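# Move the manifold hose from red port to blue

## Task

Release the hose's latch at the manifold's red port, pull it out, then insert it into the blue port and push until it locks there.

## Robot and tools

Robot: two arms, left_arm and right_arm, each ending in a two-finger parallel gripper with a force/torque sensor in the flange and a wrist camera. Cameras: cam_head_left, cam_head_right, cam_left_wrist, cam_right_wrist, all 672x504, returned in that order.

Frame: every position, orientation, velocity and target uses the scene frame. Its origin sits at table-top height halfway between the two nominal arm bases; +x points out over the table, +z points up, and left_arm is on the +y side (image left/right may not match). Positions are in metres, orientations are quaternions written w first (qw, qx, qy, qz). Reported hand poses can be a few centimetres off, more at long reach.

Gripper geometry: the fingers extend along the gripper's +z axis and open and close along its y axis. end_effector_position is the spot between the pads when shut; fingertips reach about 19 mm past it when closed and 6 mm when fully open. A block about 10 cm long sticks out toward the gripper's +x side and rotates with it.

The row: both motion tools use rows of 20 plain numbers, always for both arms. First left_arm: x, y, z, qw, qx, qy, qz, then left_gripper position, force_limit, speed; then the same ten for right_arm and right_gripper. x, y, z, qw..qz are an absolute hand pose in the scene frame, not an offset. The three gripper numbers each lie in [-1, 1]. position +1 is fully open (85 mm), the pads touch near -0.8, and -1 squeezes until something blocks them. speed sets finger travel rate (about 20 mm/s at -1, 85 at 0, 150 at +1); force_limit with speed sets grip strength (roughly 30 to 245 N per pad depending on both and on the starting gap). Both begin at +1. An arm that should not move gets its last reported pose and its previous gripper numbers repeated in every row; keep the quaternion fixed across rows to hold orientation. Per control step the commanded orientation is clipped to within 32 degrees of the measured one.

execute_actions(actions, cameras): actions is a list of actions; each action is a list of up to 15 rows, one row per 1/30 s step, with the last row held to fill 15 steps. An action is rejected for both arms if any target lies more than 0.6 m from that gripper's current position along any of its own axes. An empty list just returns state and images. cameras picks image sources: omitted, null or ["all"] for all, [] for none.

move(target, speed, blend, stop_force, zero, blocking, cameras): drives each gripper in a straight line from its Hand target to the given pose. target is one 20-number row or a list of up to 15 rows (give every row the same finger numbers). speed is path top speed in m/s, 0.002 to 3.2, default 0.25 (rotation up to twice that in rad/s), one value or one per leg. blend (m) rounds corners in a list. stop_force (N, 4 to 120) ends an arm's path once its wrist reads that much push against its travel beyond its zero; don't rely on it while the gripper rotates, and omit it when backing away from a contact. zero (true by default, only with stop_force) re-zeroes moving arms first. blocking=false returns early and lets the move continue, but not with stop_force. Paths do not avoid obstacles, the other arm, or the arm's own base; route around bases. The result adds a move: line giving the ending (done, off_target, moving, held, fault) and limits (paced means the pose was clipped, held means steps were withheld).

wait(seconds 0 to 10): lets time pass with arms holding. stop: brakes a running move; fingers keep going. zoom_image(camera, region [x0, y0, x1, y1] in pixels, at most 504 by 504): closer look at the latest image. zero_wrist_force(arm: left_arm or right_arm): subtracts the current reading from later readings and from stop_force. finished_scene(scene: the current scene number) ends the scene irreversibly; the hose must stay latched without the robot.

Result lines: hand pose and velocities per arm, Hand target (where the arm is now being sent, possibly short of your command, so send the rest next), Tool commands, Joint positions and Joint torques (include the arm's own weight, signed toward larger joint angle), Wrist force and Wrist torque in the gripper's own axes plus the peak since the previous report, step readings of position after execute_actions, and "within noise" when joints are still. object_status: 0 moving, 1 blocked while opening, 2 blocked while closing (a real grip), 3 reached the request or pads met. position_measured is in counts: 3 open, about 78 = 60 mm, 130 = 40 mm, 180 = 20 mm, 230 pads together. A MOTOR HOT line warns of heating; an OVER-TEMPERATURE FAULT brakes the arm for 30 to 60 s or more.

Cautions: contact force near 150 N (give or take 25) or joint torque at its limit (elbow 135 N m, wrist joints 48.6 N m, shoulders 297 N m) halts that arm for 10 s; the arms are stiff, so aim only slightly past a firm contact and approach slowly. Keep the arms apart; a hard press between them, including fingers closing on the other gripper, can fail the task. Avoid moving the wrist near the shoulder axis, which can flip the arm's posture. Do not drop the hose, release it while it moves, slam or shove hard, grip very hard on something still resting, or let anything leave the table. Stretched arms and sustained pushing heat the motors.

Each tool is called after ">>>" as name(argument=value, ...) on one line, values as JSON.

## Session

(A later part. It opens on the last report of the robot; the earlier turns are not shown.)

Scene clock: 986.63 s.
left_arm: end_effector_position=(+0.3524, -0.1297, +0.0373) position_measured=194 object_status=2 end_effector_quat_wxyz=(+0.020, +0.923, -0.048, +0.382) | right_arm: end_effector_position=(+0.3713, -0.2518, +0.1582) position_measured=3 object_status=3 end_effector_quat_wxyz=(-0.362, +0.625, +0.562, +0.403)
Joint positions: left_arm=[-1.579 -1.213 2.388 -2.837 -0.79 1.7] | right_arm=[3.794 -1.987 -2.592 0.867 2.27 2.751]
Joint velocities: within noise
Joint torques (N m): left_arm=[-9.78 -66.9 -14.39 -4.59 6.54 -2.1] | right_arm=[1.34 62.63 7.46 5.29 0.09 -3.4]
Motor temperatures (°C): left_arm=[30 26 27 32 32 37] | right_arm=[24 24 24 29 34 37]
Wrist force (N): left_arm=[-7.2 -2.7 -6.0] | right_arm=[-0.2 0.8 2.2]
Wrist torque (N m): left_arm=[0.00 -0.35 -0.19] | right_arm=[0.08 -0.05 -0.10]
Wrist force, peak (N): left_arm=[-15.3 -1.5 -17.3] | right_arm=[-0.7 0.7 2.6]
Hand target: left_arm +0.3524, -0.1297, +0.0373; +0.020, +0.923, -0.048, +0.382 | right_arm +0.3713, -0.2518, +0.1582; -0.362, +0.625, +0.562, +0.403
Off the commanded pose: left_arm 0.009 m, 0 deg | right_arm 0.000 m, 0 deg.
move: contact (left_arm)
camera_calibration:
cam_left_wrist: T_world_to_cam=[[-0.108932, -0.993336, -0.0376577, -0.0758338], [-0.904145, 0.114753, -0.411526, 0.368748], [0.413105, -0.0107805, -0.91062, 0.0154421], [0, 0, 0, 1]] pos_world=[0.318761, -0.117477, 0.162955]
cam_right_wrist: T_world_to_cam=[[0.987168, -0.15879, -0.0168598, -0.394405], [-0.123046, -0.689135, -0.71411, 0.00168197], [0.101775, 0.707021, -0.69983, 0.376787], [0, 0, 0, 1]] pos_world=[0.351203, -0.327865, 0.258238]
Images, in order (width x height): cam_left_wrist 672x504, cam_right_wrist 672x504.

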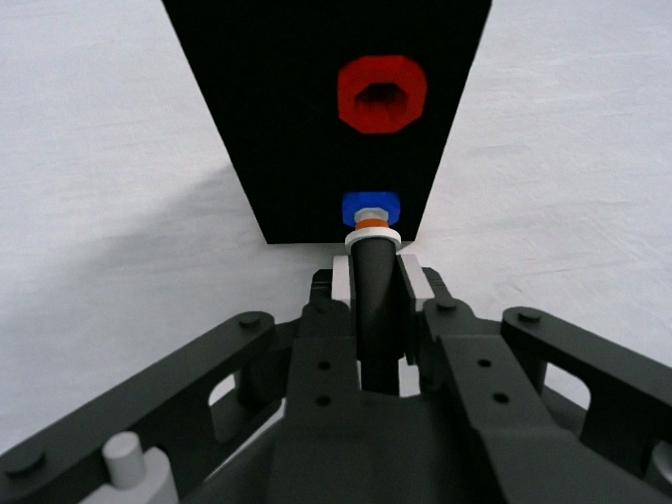

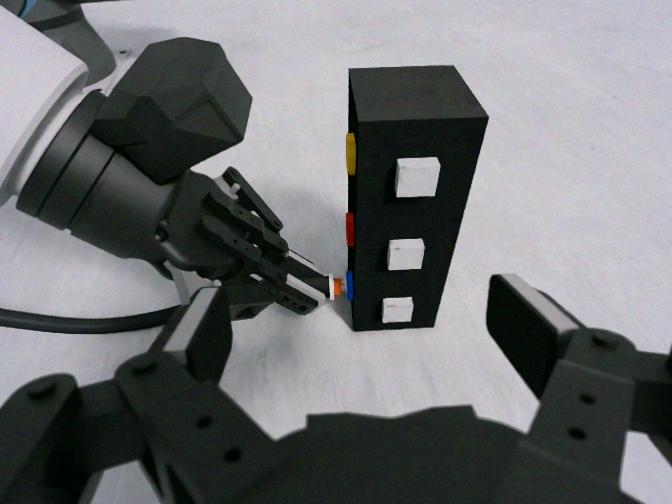

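>>> move(target=[[0.3524, -0.1295, 0.0373, 0.02003, 0.92261, -0.04836, 0.38216, -0.97, 0.05, -1, 0.3713, -0.2518, 0.1582, -0.36248, 0.62466, 0.56245, 0.40257, 1, -1, 0], [0.3616, -0.1305, 0.0373, 0.02003, 0.92261, -0.04836, 0.38216, -0.97, 0.05, -1, 0.3713, -0.2518, 0.1582, -0.36248, 0.62466, 0.56245, 0.40257, 1, -1, 0]], speed=0.006, stop_force=35, cameras=["cam_left_wrist", "cam_right_wrist"])

>>> zoom_image(camera="cam_right_wrist", region=[280, 250, 380, 320])

>>> zoom_image(camera="cam_left_wrist", region=[320, 130, 420, 250])

Scene clock: 1021.57 s.
left_arm: end_effector_position=(+0.3616, -0.1305, +0.0373) position_measured=194 object_status=2 end_effector_quat_wxyz=(+0.020, +0.923, -0.048, +0.382) | right_arm: end_effector_position=(+0.3713, -0.2518, +0.1582) position_measured=3 object_status=3 end_effector_quat_wxyz=(-0.362, +0.625, +0.562, +0.403)
Joint positions: left_arm=[-1.562 -1.205 2.381 -2.855 -0.791 1.723] | right_arm=[3.794 -1.987 -2.592 0.867 2.27 2.751]
Joint velocities: within noise
Joint torques (N m): left_arm=[2.09 -48.55 -22.63 -2.8 6.5 -2.12] | right_arm=[-2.35 62.06 7.85 5.17 0.39 -3.1]
Motor temperatures (°C): left_arm=[30 26 27 32 32 37] | right_arm=[24 24 24 29 34 37]
Wrist force (N): left_arm=[-15.8 4.3 -16.7] | right_arm=[-0.2 0.9 2.4]
Wrist torque (N m): left_arm=[-0.16 -0.48 -0.10] | right_arm=[0.09 -0.05 -0.10]
Wrist force, peak (N): left_arm=[-18.7 3.5 -20.6] | right_arm=[-0.2 0.9 2.7]
Hand target: left_arm +0.3616, -0.1305, +0.0373; +0.020, +0.923, -0.048, +0.382 | right_arm +0.3713, -0.2518, +0.1582; -0.362, +0.625, +0.562, +0.403
Off the commanded pose: left_arm 0.000 m, 0 deg | right_arm 0.000 m, 0 deg.
move: done
camera_calibration:
cam_left_wrist: T_world_to_cam=[[-0.108744, -0.993359, -0.037586, -0.0757017], [-0.904113, 0.11455, -0.411653, 0.377144], [0.413224, -0.0107826, -0.910565, 0.0115852], [0, 0, 0, 1]] pos_world=[0.327961, -0.118276, 0.162956]
cam_right_wrist: T_world_to_cam=[[0.987168, -0.15879, -0.0168598, -0.394405], [-0.123046, -0.689135, -0.71411, 0.00168197], [0.101775, 0.707021, -0.69983, 0.376787], [0, 0, 0, 1]] pos_world=[0.351203, -0.327865, 0.258238]
Images, in order (width x height): cam_left_wrist 672x504, cam_right_wrist 672x504.

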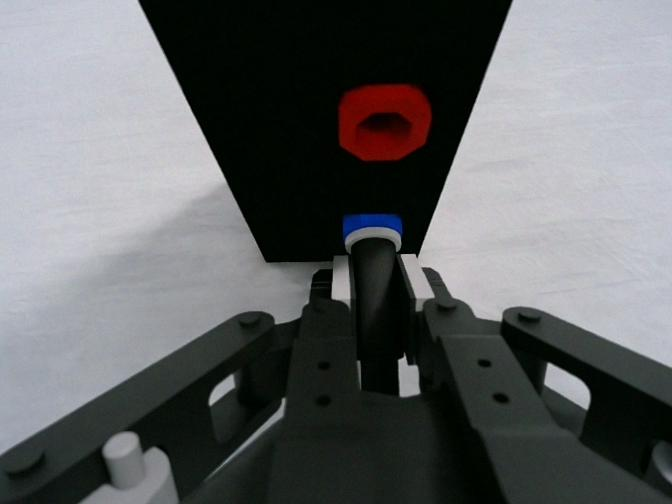

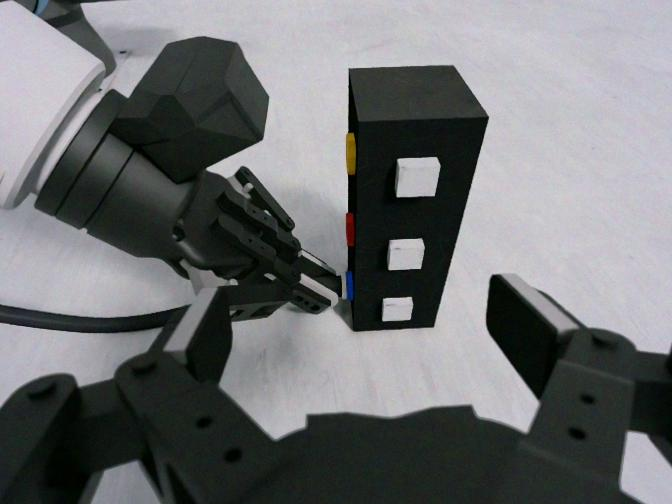

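Scaled by 5.040 from the camera's 672x504 image, which has a finer 960x720 frame.

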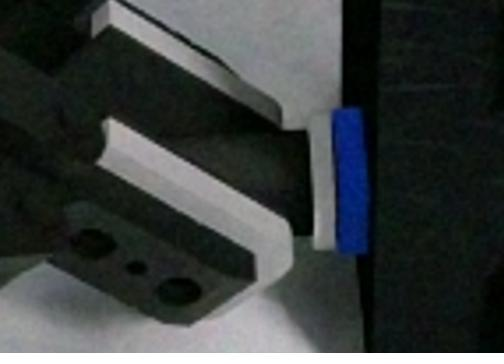

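Scaled by 4.200 from the camera's 672x504 image, which has a finer 960x720 frame.

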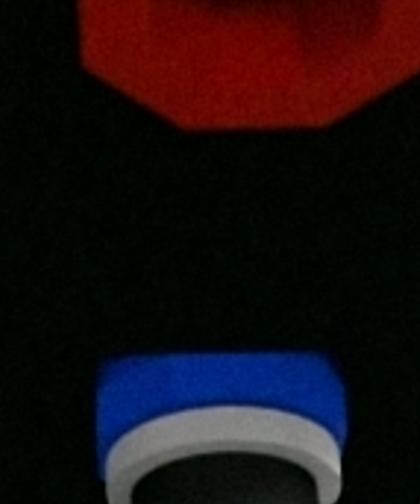

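>>> move(target=[0.3631, -0.1307, 0.0373, 0.02003, 0.92261, -0.04836, 0.38216, -0.97, 0.05, -1, 0.3713, -0.2518, 0.1582, -0.36248, 0.62466, 0.56245, 0.40257, 1, -1, 0], speed=0.004, stop_force=20, cameras=["cam_left_wrist", "cam_right_wrist"])

>>> zoom_image(camera="cam_right_wrist", region=[280, 250, 380, 320])

Scene clock: 1032.33 s.
left_arm: end_effector_position=(+0.3626, -0.1306, +0.0373) position_measured=194 object_status=2 end_effector_quat_wxyz=(+0.020, +0.923, -0.048, +0.382) | right_arm: end_effector_position=(+0.3713, -0.2518, +0.1582) position_measured=3 object_status=3 end_effector_quat_wxyz=(-0.362, +0.625, +0.562, +0.403)
Joint positions: left_arm=[-1.56 -1.204 2.38 -2.856 -0.792 1.726] | right_arm=[3.794 -1.987 -2.592 0.867 2.27 2.751]
Joint velocities: within noise
Joint torques (N m): left_arm=[6.39 -64.96 -20.28 -4.16 11.99 -2.26] | right_arm=[-4.8 62.53 7.92 5.16 0.53 -3.06]
Motor temperatures (°C): left_arm=[30 26 27 32 32 37] | right_arm=[24 24 24 29 34 37]
Wrist force (N): left_arm=[-27.2 -3.1 -34.1] | right_arm=[-0.2 1.2 2.4]
Wrist torque (N m): left_arm=[-0.12 -0.50 -0.12] | right_arm=[0.14 -0.05 -0.10]
Wrist force, peak (N): left_arm=[-30.2 -3.7 -38.0] | right_arm=[-0.3 0.5 2.8]
Hand target: left_arm +0.3626, -0.1306, +0.0373; +0.020, +0.923, -0.048, +0.382 | right_arm +0.3713, -0.2518, +0.1582; -0.362, +0.625, +0.562, +0.403
Off the commanded pose: left_arm 0.000 m, 0 deg | right_arm 0.000 m, 0 deg.
move: contact (left_arm)
camera_calibration:
cam_left_wrist: T_world_to_cam=[[-0.108846, -0.993347, -0.0376176, -0.0756526], [-0.904156, 0.114657, -0.411529, 0.378066], [0.413104, -0.0107811, -0.91062, 0.0112189], [0, 0, 0, 1]] pos_world=[0.328961, -0.118376, 0.162955]
cam_right_wrist: T_world_to_cam=[[0.987168, -0.15879, -0.0168598, -0.394405], [-0.123046, -0.689135, -0.71411, 0.00168197], [0.101775, 0.707021, -0.69983, 0.376787], [0, 0, 0, 1]] pos_world=[0.351203, -0.327865, 0.258238]
Images, in order (width x height): cam_left_wrist 672x504, cam_right_wrist 672x504.

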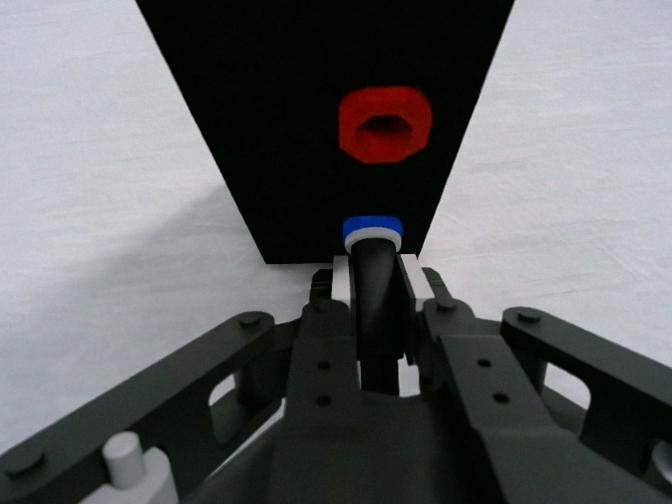

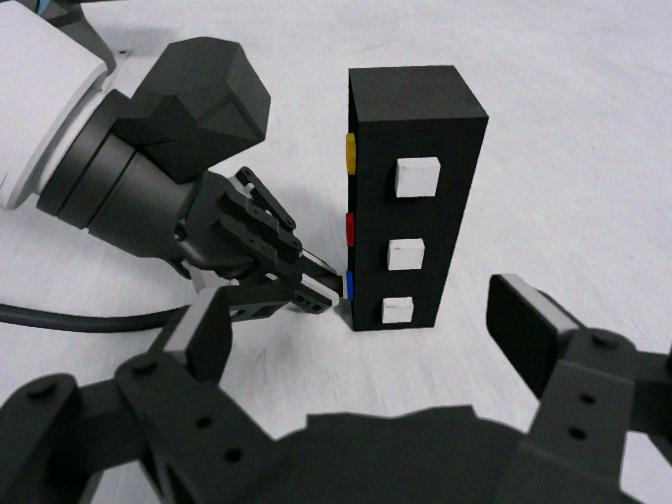

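Scaled by 5.040 from the camera's 672x504 image, which has a finer 960x720 frame.

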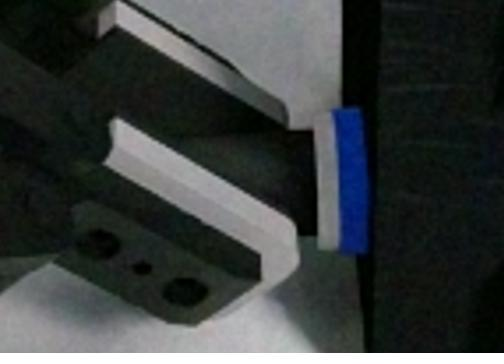

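>>> move(target=[0.3617, -0.1305, 0.0373, 0.02003, 0.92261, -0.04836, 0.38216, -0.97, 0.05, -1, 0.3713, -0.2518, 0.1582, -0.36248, 0.62466, 0.56245, 0.40257, 1, -1, 0], speed=0.004, cameras=["cam_right_wrist"])

>>> zoom_image(camera="cam_right_wrist", region=[280, 250, 380, 320])

Scene clock: 1051.53 s.
left_arm: end_effector_position=(+0.3617, -0.1305, +0.0373) position_measured=194 object_status=2 end_effector_quat_wxyz=(+0.020, +0.923, -0.048, +0.382) | right_arm: end_effector_position=(+0.3713, -0.2518, +0.1582) position_measured=3 object_status=3 end_effector_quat_wxyz=(-0.362, +0.625, +0.562, +0.403)
Joint positions: left_arm=[-1.562 -1.205 2.381 -2.855 -0.791 1.723] | right_arm=[3.794 -1.987 -2.592 0.867 2.27 2.751]
Joint velocities: within noise
Joint torques (N m): left_arm=[-7.49 -63.64 -10.82 -3.51 5.15 -1.46] | right_arm=[-6.5 60.78 7.44 5.05 0.69 -2.94]
Motor temperatures (°C): left_arm=[30 26 27 32 32 37] | right_arm=[24 24 24 29 34 37]
Wrist force (N): left_arm=[-4.9 1.9 -2.4] | right_arm=[-0.4 0.7 2.0]
Wrist torque (N m): left_arm=[-0.18 -0.33 -0.09] | right_arm=[0.07 -0.03 -0.10]
Wrist force, peak (N): left_arm=[-27.8 -3.1 -33.8] | right_arm=[-0.7 0.8 2.5]
Hand target: left_arm +0.3617, -0.1305, +0.0373; +0.020, +0.923, -0.048, +0.382 | right_arm +0.3713, -0.2518, +0.1582; -0.362, +0.625, +0.562, +0.403
Off the commanded pose: left_arm 0.000 m, 0 deg | right_arm 0.000 m, 0 deg.
move: done
camera_calibration:
cam_right_wrist: T_world_to_cam=[[0.987168, -0.15879, -0.0168598, -0.394405], [-0.123046, -0.689135, -0.71411, 0.00168197], [0.101775, 0.707021, -0.69983, 0.376787], [0, 0, 0, 1]] pos_world=[0.351203, -0.327865, 0.258238]
Images, in order (width x height): cam_right_wrist 672x504.

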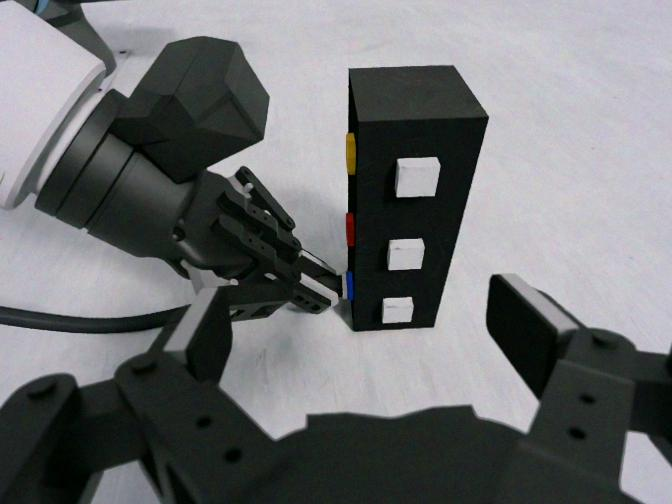

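Scaled by 5.040 from the camera's 672x504 image, which has a finer 960x720 frame.

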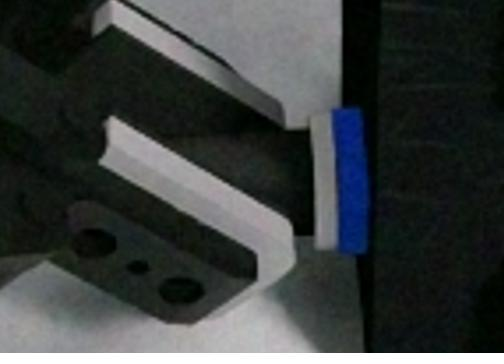

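>>> move(target=[0.3607, -0.1304, 0.0373, 0.02003, 0.92261, -0.04836, 0.38216, -0.97, 0.05, -1, 0.3713, -0.2518, 0.1582, -0.36248, 0.62466, 0.56245, 0.40257, 1, -1, 0], speed=0.004, cameras=["cam_right_wrist"])

>>> zoom_image(camera="cam_right_wrist", region=[280, 250, 380, 320])

Scene clock: 1057.17 s.
left_arm: end_effector_position=(+0.3608, -0.1303, +0.0373) position_measured=194 object_status=2 end_effector_quat_wxyz=(+0.020, +0.923, -0.048, +0.382) | right_arm: end_effector_position=(+0.3713, -0.2518, +0.1582) position_measured=3 object_status=3 end_effector_quat_wxyz=(-0.362, +0.625, +0.562, +0.403)
Joint positions: left_arm=[-1.564 -1.206 2.382 -2.853 -0.791 1.721] | right_arm=[3.794 -1.987 -2.592 0.867 2.27 2.751]
Joint velocities: within noise
Joint torques (N m): left_arm=[-39.72 -68.51 -9.61 -3.72 -7.31 -1.5] | right_arm=[-9.69 60.64 8.31 4.85 0.89 -3.03]
Motor temperatures (°C): left_arm=[30 26 27 32 32 37] | right_arm=[24 24 24 29 34 37]
Wrist force (N): left_arm=[30.7 2.6 45.6] | right_arm=[-0.5 0.5 2.4]
Wrist torque (N m): left_arm=[-0.31 0.07 0.01] | right_arm=[0.03 -0.01 -0.10]
Wrist force, peak (N): left_arm=[30.7 2.6 45.6] | right_arm=[-0.6 0.7 2.5]
Hand target: left_arm +0.3607, -0.1304, +0.0373; +0.020, +0.923, -0.048, +0.382 | right_arm +0.3713, -0.2518, +0.1582; -0.362, +0.625, +0.562, +0.403
Off the commanded pose: left_arm 0.000 m, 0 deg | right_arm 0.000 m, 0 deg.
move: done
camera_calibration:
cam_right_wrist: T_world_to_cam=[[0.987168, -0.15879, -0.0168598, -0.394405], [-0.123046, -0.689135, -0.71411, 0.00168197], [0.101775, 0.707021, -0.69983, 0.376787], [0, 0, 0, 1]] pos_world=[0.351203, -0.327865, 0.258238]
Images, in order (width x height): cam_right_wrist 672x504.

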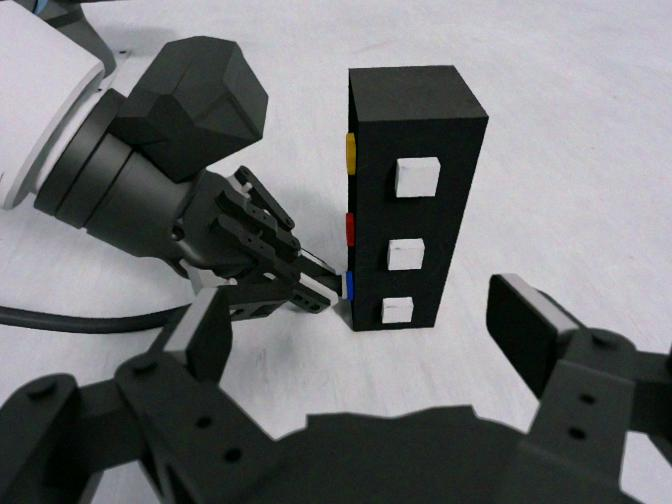

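Scaled by 5.040 from the camera's 672x504 image, which has a finer 960x720 frame.

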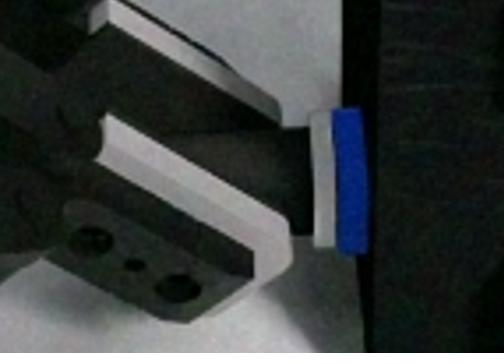

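>>> move(target=[0.3616, -0.1305, 0.0374, 0.02003, 0.92261, -0.04836, 0.38216, -0.97, 0.05, -1, 0.3713, -0.2518, 0.1582, -0.36248, 0.62466, 0.56245, 0.40257, 1, -1, 0], speed=0.006, cameras=[])

>>> move(target=[0.3616, -0.1305, 0.0374, 0.02003, 0.92261, -0.04836, 0.38216, 0.2, 0.05, -1, 0.3713, -0.2518, 0.1582, -0.36248, 0.62466, 0.56245, 0.40257, 1, -1, 0], speed=0.05, cameras=["cam_left_wrist", "cam_right_wrist"])

>>> zoom_image(camera="cam_right_wrist", region=[280, 250, 380, 320])

Scene clock: 1066.63 s.
left_arm: end_effector_position=(+0.3615, -0.1305, +0.0374) position_measured=194 object_status=2 end_effector_quat_wxyz=(+0.020, +0.923, -0.048, +0.382) | right_arm: end_effector_position=(+0.3713, -0.2518, +0.1582) position_measured=3 object_status=3 end_effector_quat_wxyz=(-0.362, +0.625, +0.562, +0.403)
Joint positions: left_arm=[-1.562 -1.205 2.381 -2.854 -0.791 1.723] | right_arm=[3.794 -1.987 -2.592 0.867 2.27 2.751]
Joint velocities: within noise
Joint torques (N m): left_arm=[12.47 -32.08 -34.26 -7.04 2.11 1.18] | right_arm=[-11.41 60.61 7.8 4.85 0.99 -2.95]
Motor temperatures (°C): left_arm=[30 26 27 32 32 37] | right_arm=[24 24 24 29 34 37]
Wrist force (N): left_arm=[0.4 -2.6 -2.2] | right_arm=[-0.3 0.9 2.1]
Wrist torque (N m): left_arm=[0.03 -0.19 -0.17] | right_arm=[0.10 -0.05 -0.10]
Wrist force, peak (N): left_arm=[31.4 2.2 47.0] | right_arm=[-0.5 1.1 2.4]
Hand target: left_arm +0.3616, -0.1305, +0.0374; +0.020, +0.923, -0.048, +0.382 | right_arm +0.3713, -0.2518, +0.1582; -0.362, +0.625, +0.562, +0.403
Off the commanded pose: left_arm 0.000 m, 0 deg | right_arm 0.000 m, 0 deg.
move: done
No camera images: "cameras" was empty.

Scene clock: 1068.60 s.
left_arm: end_effector_position=(+0.3616, -0.1305, +0.0374) position_measured=104 object_status=0 end_effector_quat_wxyz=(+0.020, +0.923, -0.048, +0.382) | right_arm: end_effector_position=(+0.3713, -0.2518, +0.1582) position_measured=3 object_status=3 end_effector_quat_wxyz=(-0.362, +0.625, +0.562, +0.403)
Joint positions: left_arm=[-1.562 -1.205 2.381 -2.854 -0.791 1.723] | right_arm=[3.794 -1.987 -2.592 0.867 2.27 2.751]
Joint velocities: within noise
Joint torques (N m): left_arm=[12.22 -34.06 -22.01 -3.61 4.06 -1.67] | right_arm=[-11.79 60.9 8.07 4.76 1.27 -2.9]
Motor temperatures (°C): left_arm=[30 26 27 32 32 37] | right_arm=[24 24 24 29 34 37]
Wrist force (N): left_arm=[-0.1 1.0 1.1] | right_arm=[-0.6 0.9 2.2]
Wrist torque (N m): left_arm=[0.00 -0.14 -0.17] | right_arm=[0.09 0.01 -0.10]
Wrist force, peak (N): left_arm=[0.4 -3.0 -2.5] | right_arm=[-0.5 1.0 2.5]
Hand target: left_arm +0.3616, -0.1305, +0.0374; +0.020, +0.923, -0.048, +0.382 | right_arm +0.3713, -0.2518, +0.1582; -0.362, +0.625, +0.562, +0.403
Off the commanded pose: left_arm 0.000 m, 0 deg | right_arm 0.000 m, 0 deg.
move: done
camera_calibration:
cam_left_wrist: T_world_to_cam=[[-0.108744, -0.993359, -0.037586, -0.0757089], [-0.904113, 0.11455, -0.411653, 0.377095], [0.413224, -0.0107826, -0.910565, 0.0117175], [0, 0, 0, 1]] pos_world=[0.327861, -0.118276, 0.163056]
cam_right_wrist: T_world_to_cam=[[0.987168, -0.15879, -0.0168598, -0.394405], [-0.123046, -0.689135, -0.71411, 0.00168197], [0.101775, 0.707021, -0.69983, 0.376787], [0, 0, 0, 1]] pos_world=[0.351203, -0.327865, 0.258238]
Images, in order (width x height): cam_left_wrist 672x504, cam_right_wrist 672x504.

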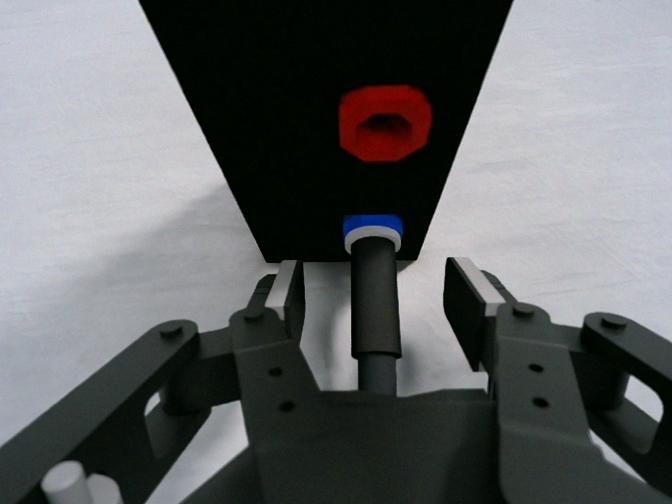

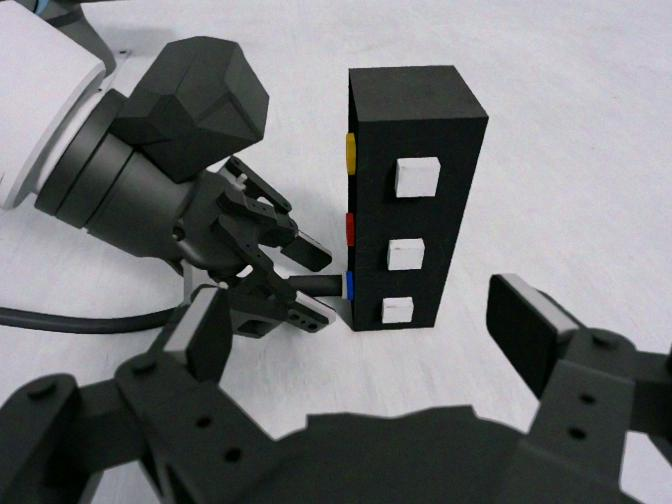

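Scaled by 5.040 from the camera's 672x504 image, which has a finer 960x720 frame.

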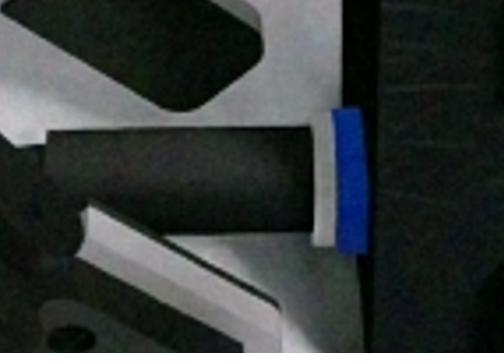

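>>> move(target=[0.3053, -0.1246, 0.0940, 0.02003, 0.92261, -0.04836, 0.38216, 0.2, 0.05, -1, 0.3713, -0.2518, 0.1582, -0.36248, 0.62466, 0.56245, 0.40257, 1, -1, 0], speed=0.12, cameras=["cam_left_wrist", "cam_right_wrist"])

>>> zoom_image(camera="cam_right_wrist", region=[200, 200, 400, 350])

Scene clock: 1074.67 s.
left_arm: end_effector_position=(+0.3053, -0.1246, +0.0939) position_measured=104 object_status=3 end_effector_quat_wxyz=(+0.020, +0.923, -0.048, +0.382) end_effector_velocity=(+0.000, +0.000, +0.000) end_effector_angular_velocity=(+0.003, +0.001, +0.000) | right_arm: end_effector_position=(+0.3713, -0.2518, +0.1582) position_measured=3 object_status=3 end_effector_quat_wxyz=(-0.362, +0.625, +0.562, +0.403)
Joint positions: left_arm=[-1.665 -1.375 2.397 -2.598 -0.785 1.578] | right_arm=[3.794 -1.987 -2.592 0.867 2.27 2.751]
Joint velocities: left_arm=[0 -0.001 -0.001 0.005 -0.001 0] | right_arm=[within noise]
Joint torques (N m): left_arm=[-7.44 -57.48 -40.23 -2.88 2.11 -1.52] | right_arm=[-11.47 60.05 8.48 4.75 1.2 -2.9]
Motor temperatures (°C): left_arm=[30 26 27 32 32 37] | right_arm=[24 24 24 29 34 37]
Wrist force (N): left_arm=[-0.2 0.9 1.1] | right_arm=[-0.1 0.8 2.4]
Wrist torque (N m): left_arm=[-0.01 -0.07 -0.13] | right_arm=[0.07 -0.08 -0.10]
Wrist force, peak (N): left_arm=[0.0 1.6 3.1] | right_arm=[-0.1 0.9 2.7]
Hand target: left_arm +0.3053, -0.1246, +0.0940; +0.020, +0.923, -0.048, +0.382 | right_arm +0.3713, -0.2518, +0.1582; -0.362, +0.625, +0.562, +0.403
Off the commanded pose: left_arm 0.000 m, 0 deg | right_arm 0.000 m, 0 deg.
move: done
camera_calibration:
cam_left_wrist: T_world_to_cam=[[-0.108828, -0.993348, -0.0376374, -0.0736977], [-0.904065, 0.114647, -0.411732, 0.348911], [0.413308, -0.0107813, -0.910528, 0.086513], [0, 0, 0, 1]] pos_world=[0.271661, -0.112276, 0.219656]
cam_right_wrist: T_world_to_cam=[[0.987168, -0.15879, -0.0168598, -0.394405], [-0.123046, -0.689135, -0.71411, 0.00168197], [0.101775, 0.707021, -0.69983, 0.376787], [0, 0, 0, 1]] pos_world=[0.351203, -0.327865, 0.258238]
Images, in order (width x height): cam_left_wrist 672x504, cam_right_wrist 672x504.

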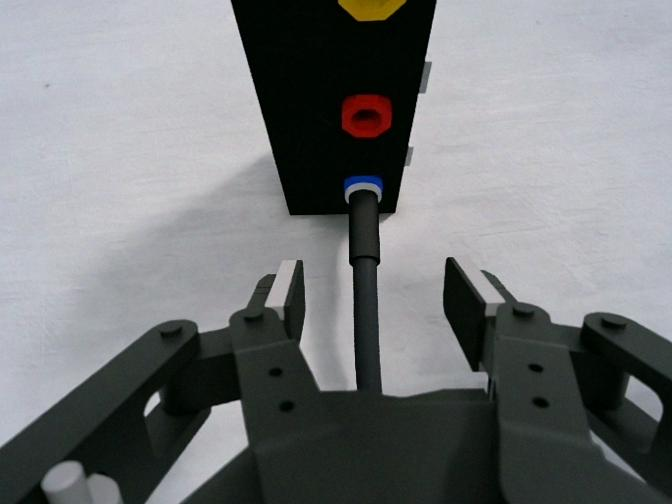

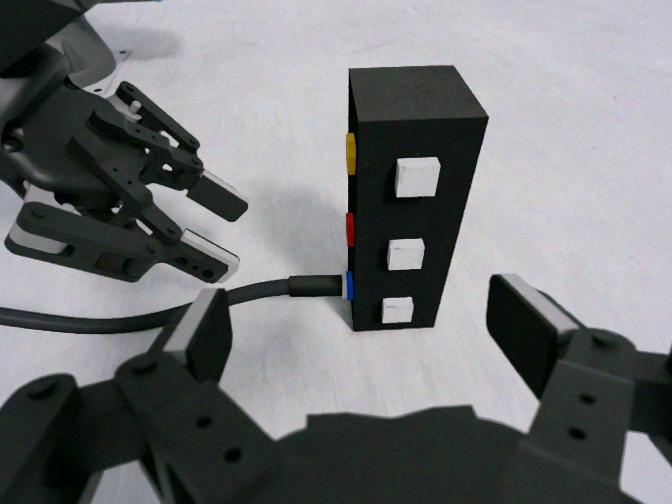

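Scaled by 2.520 from the camera's 672x504 image, which has a finer 960x720 frame.

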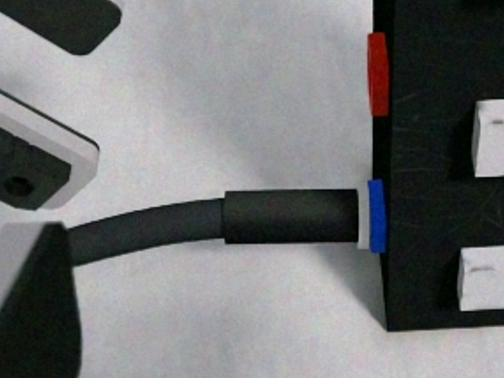

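The hose is in the blue port. It held against a pull of about 50 N, and both grippers are clear of it. I'm ending scene 1.

>>> finished_scene(scene=1)

The scene is finished: the task was done.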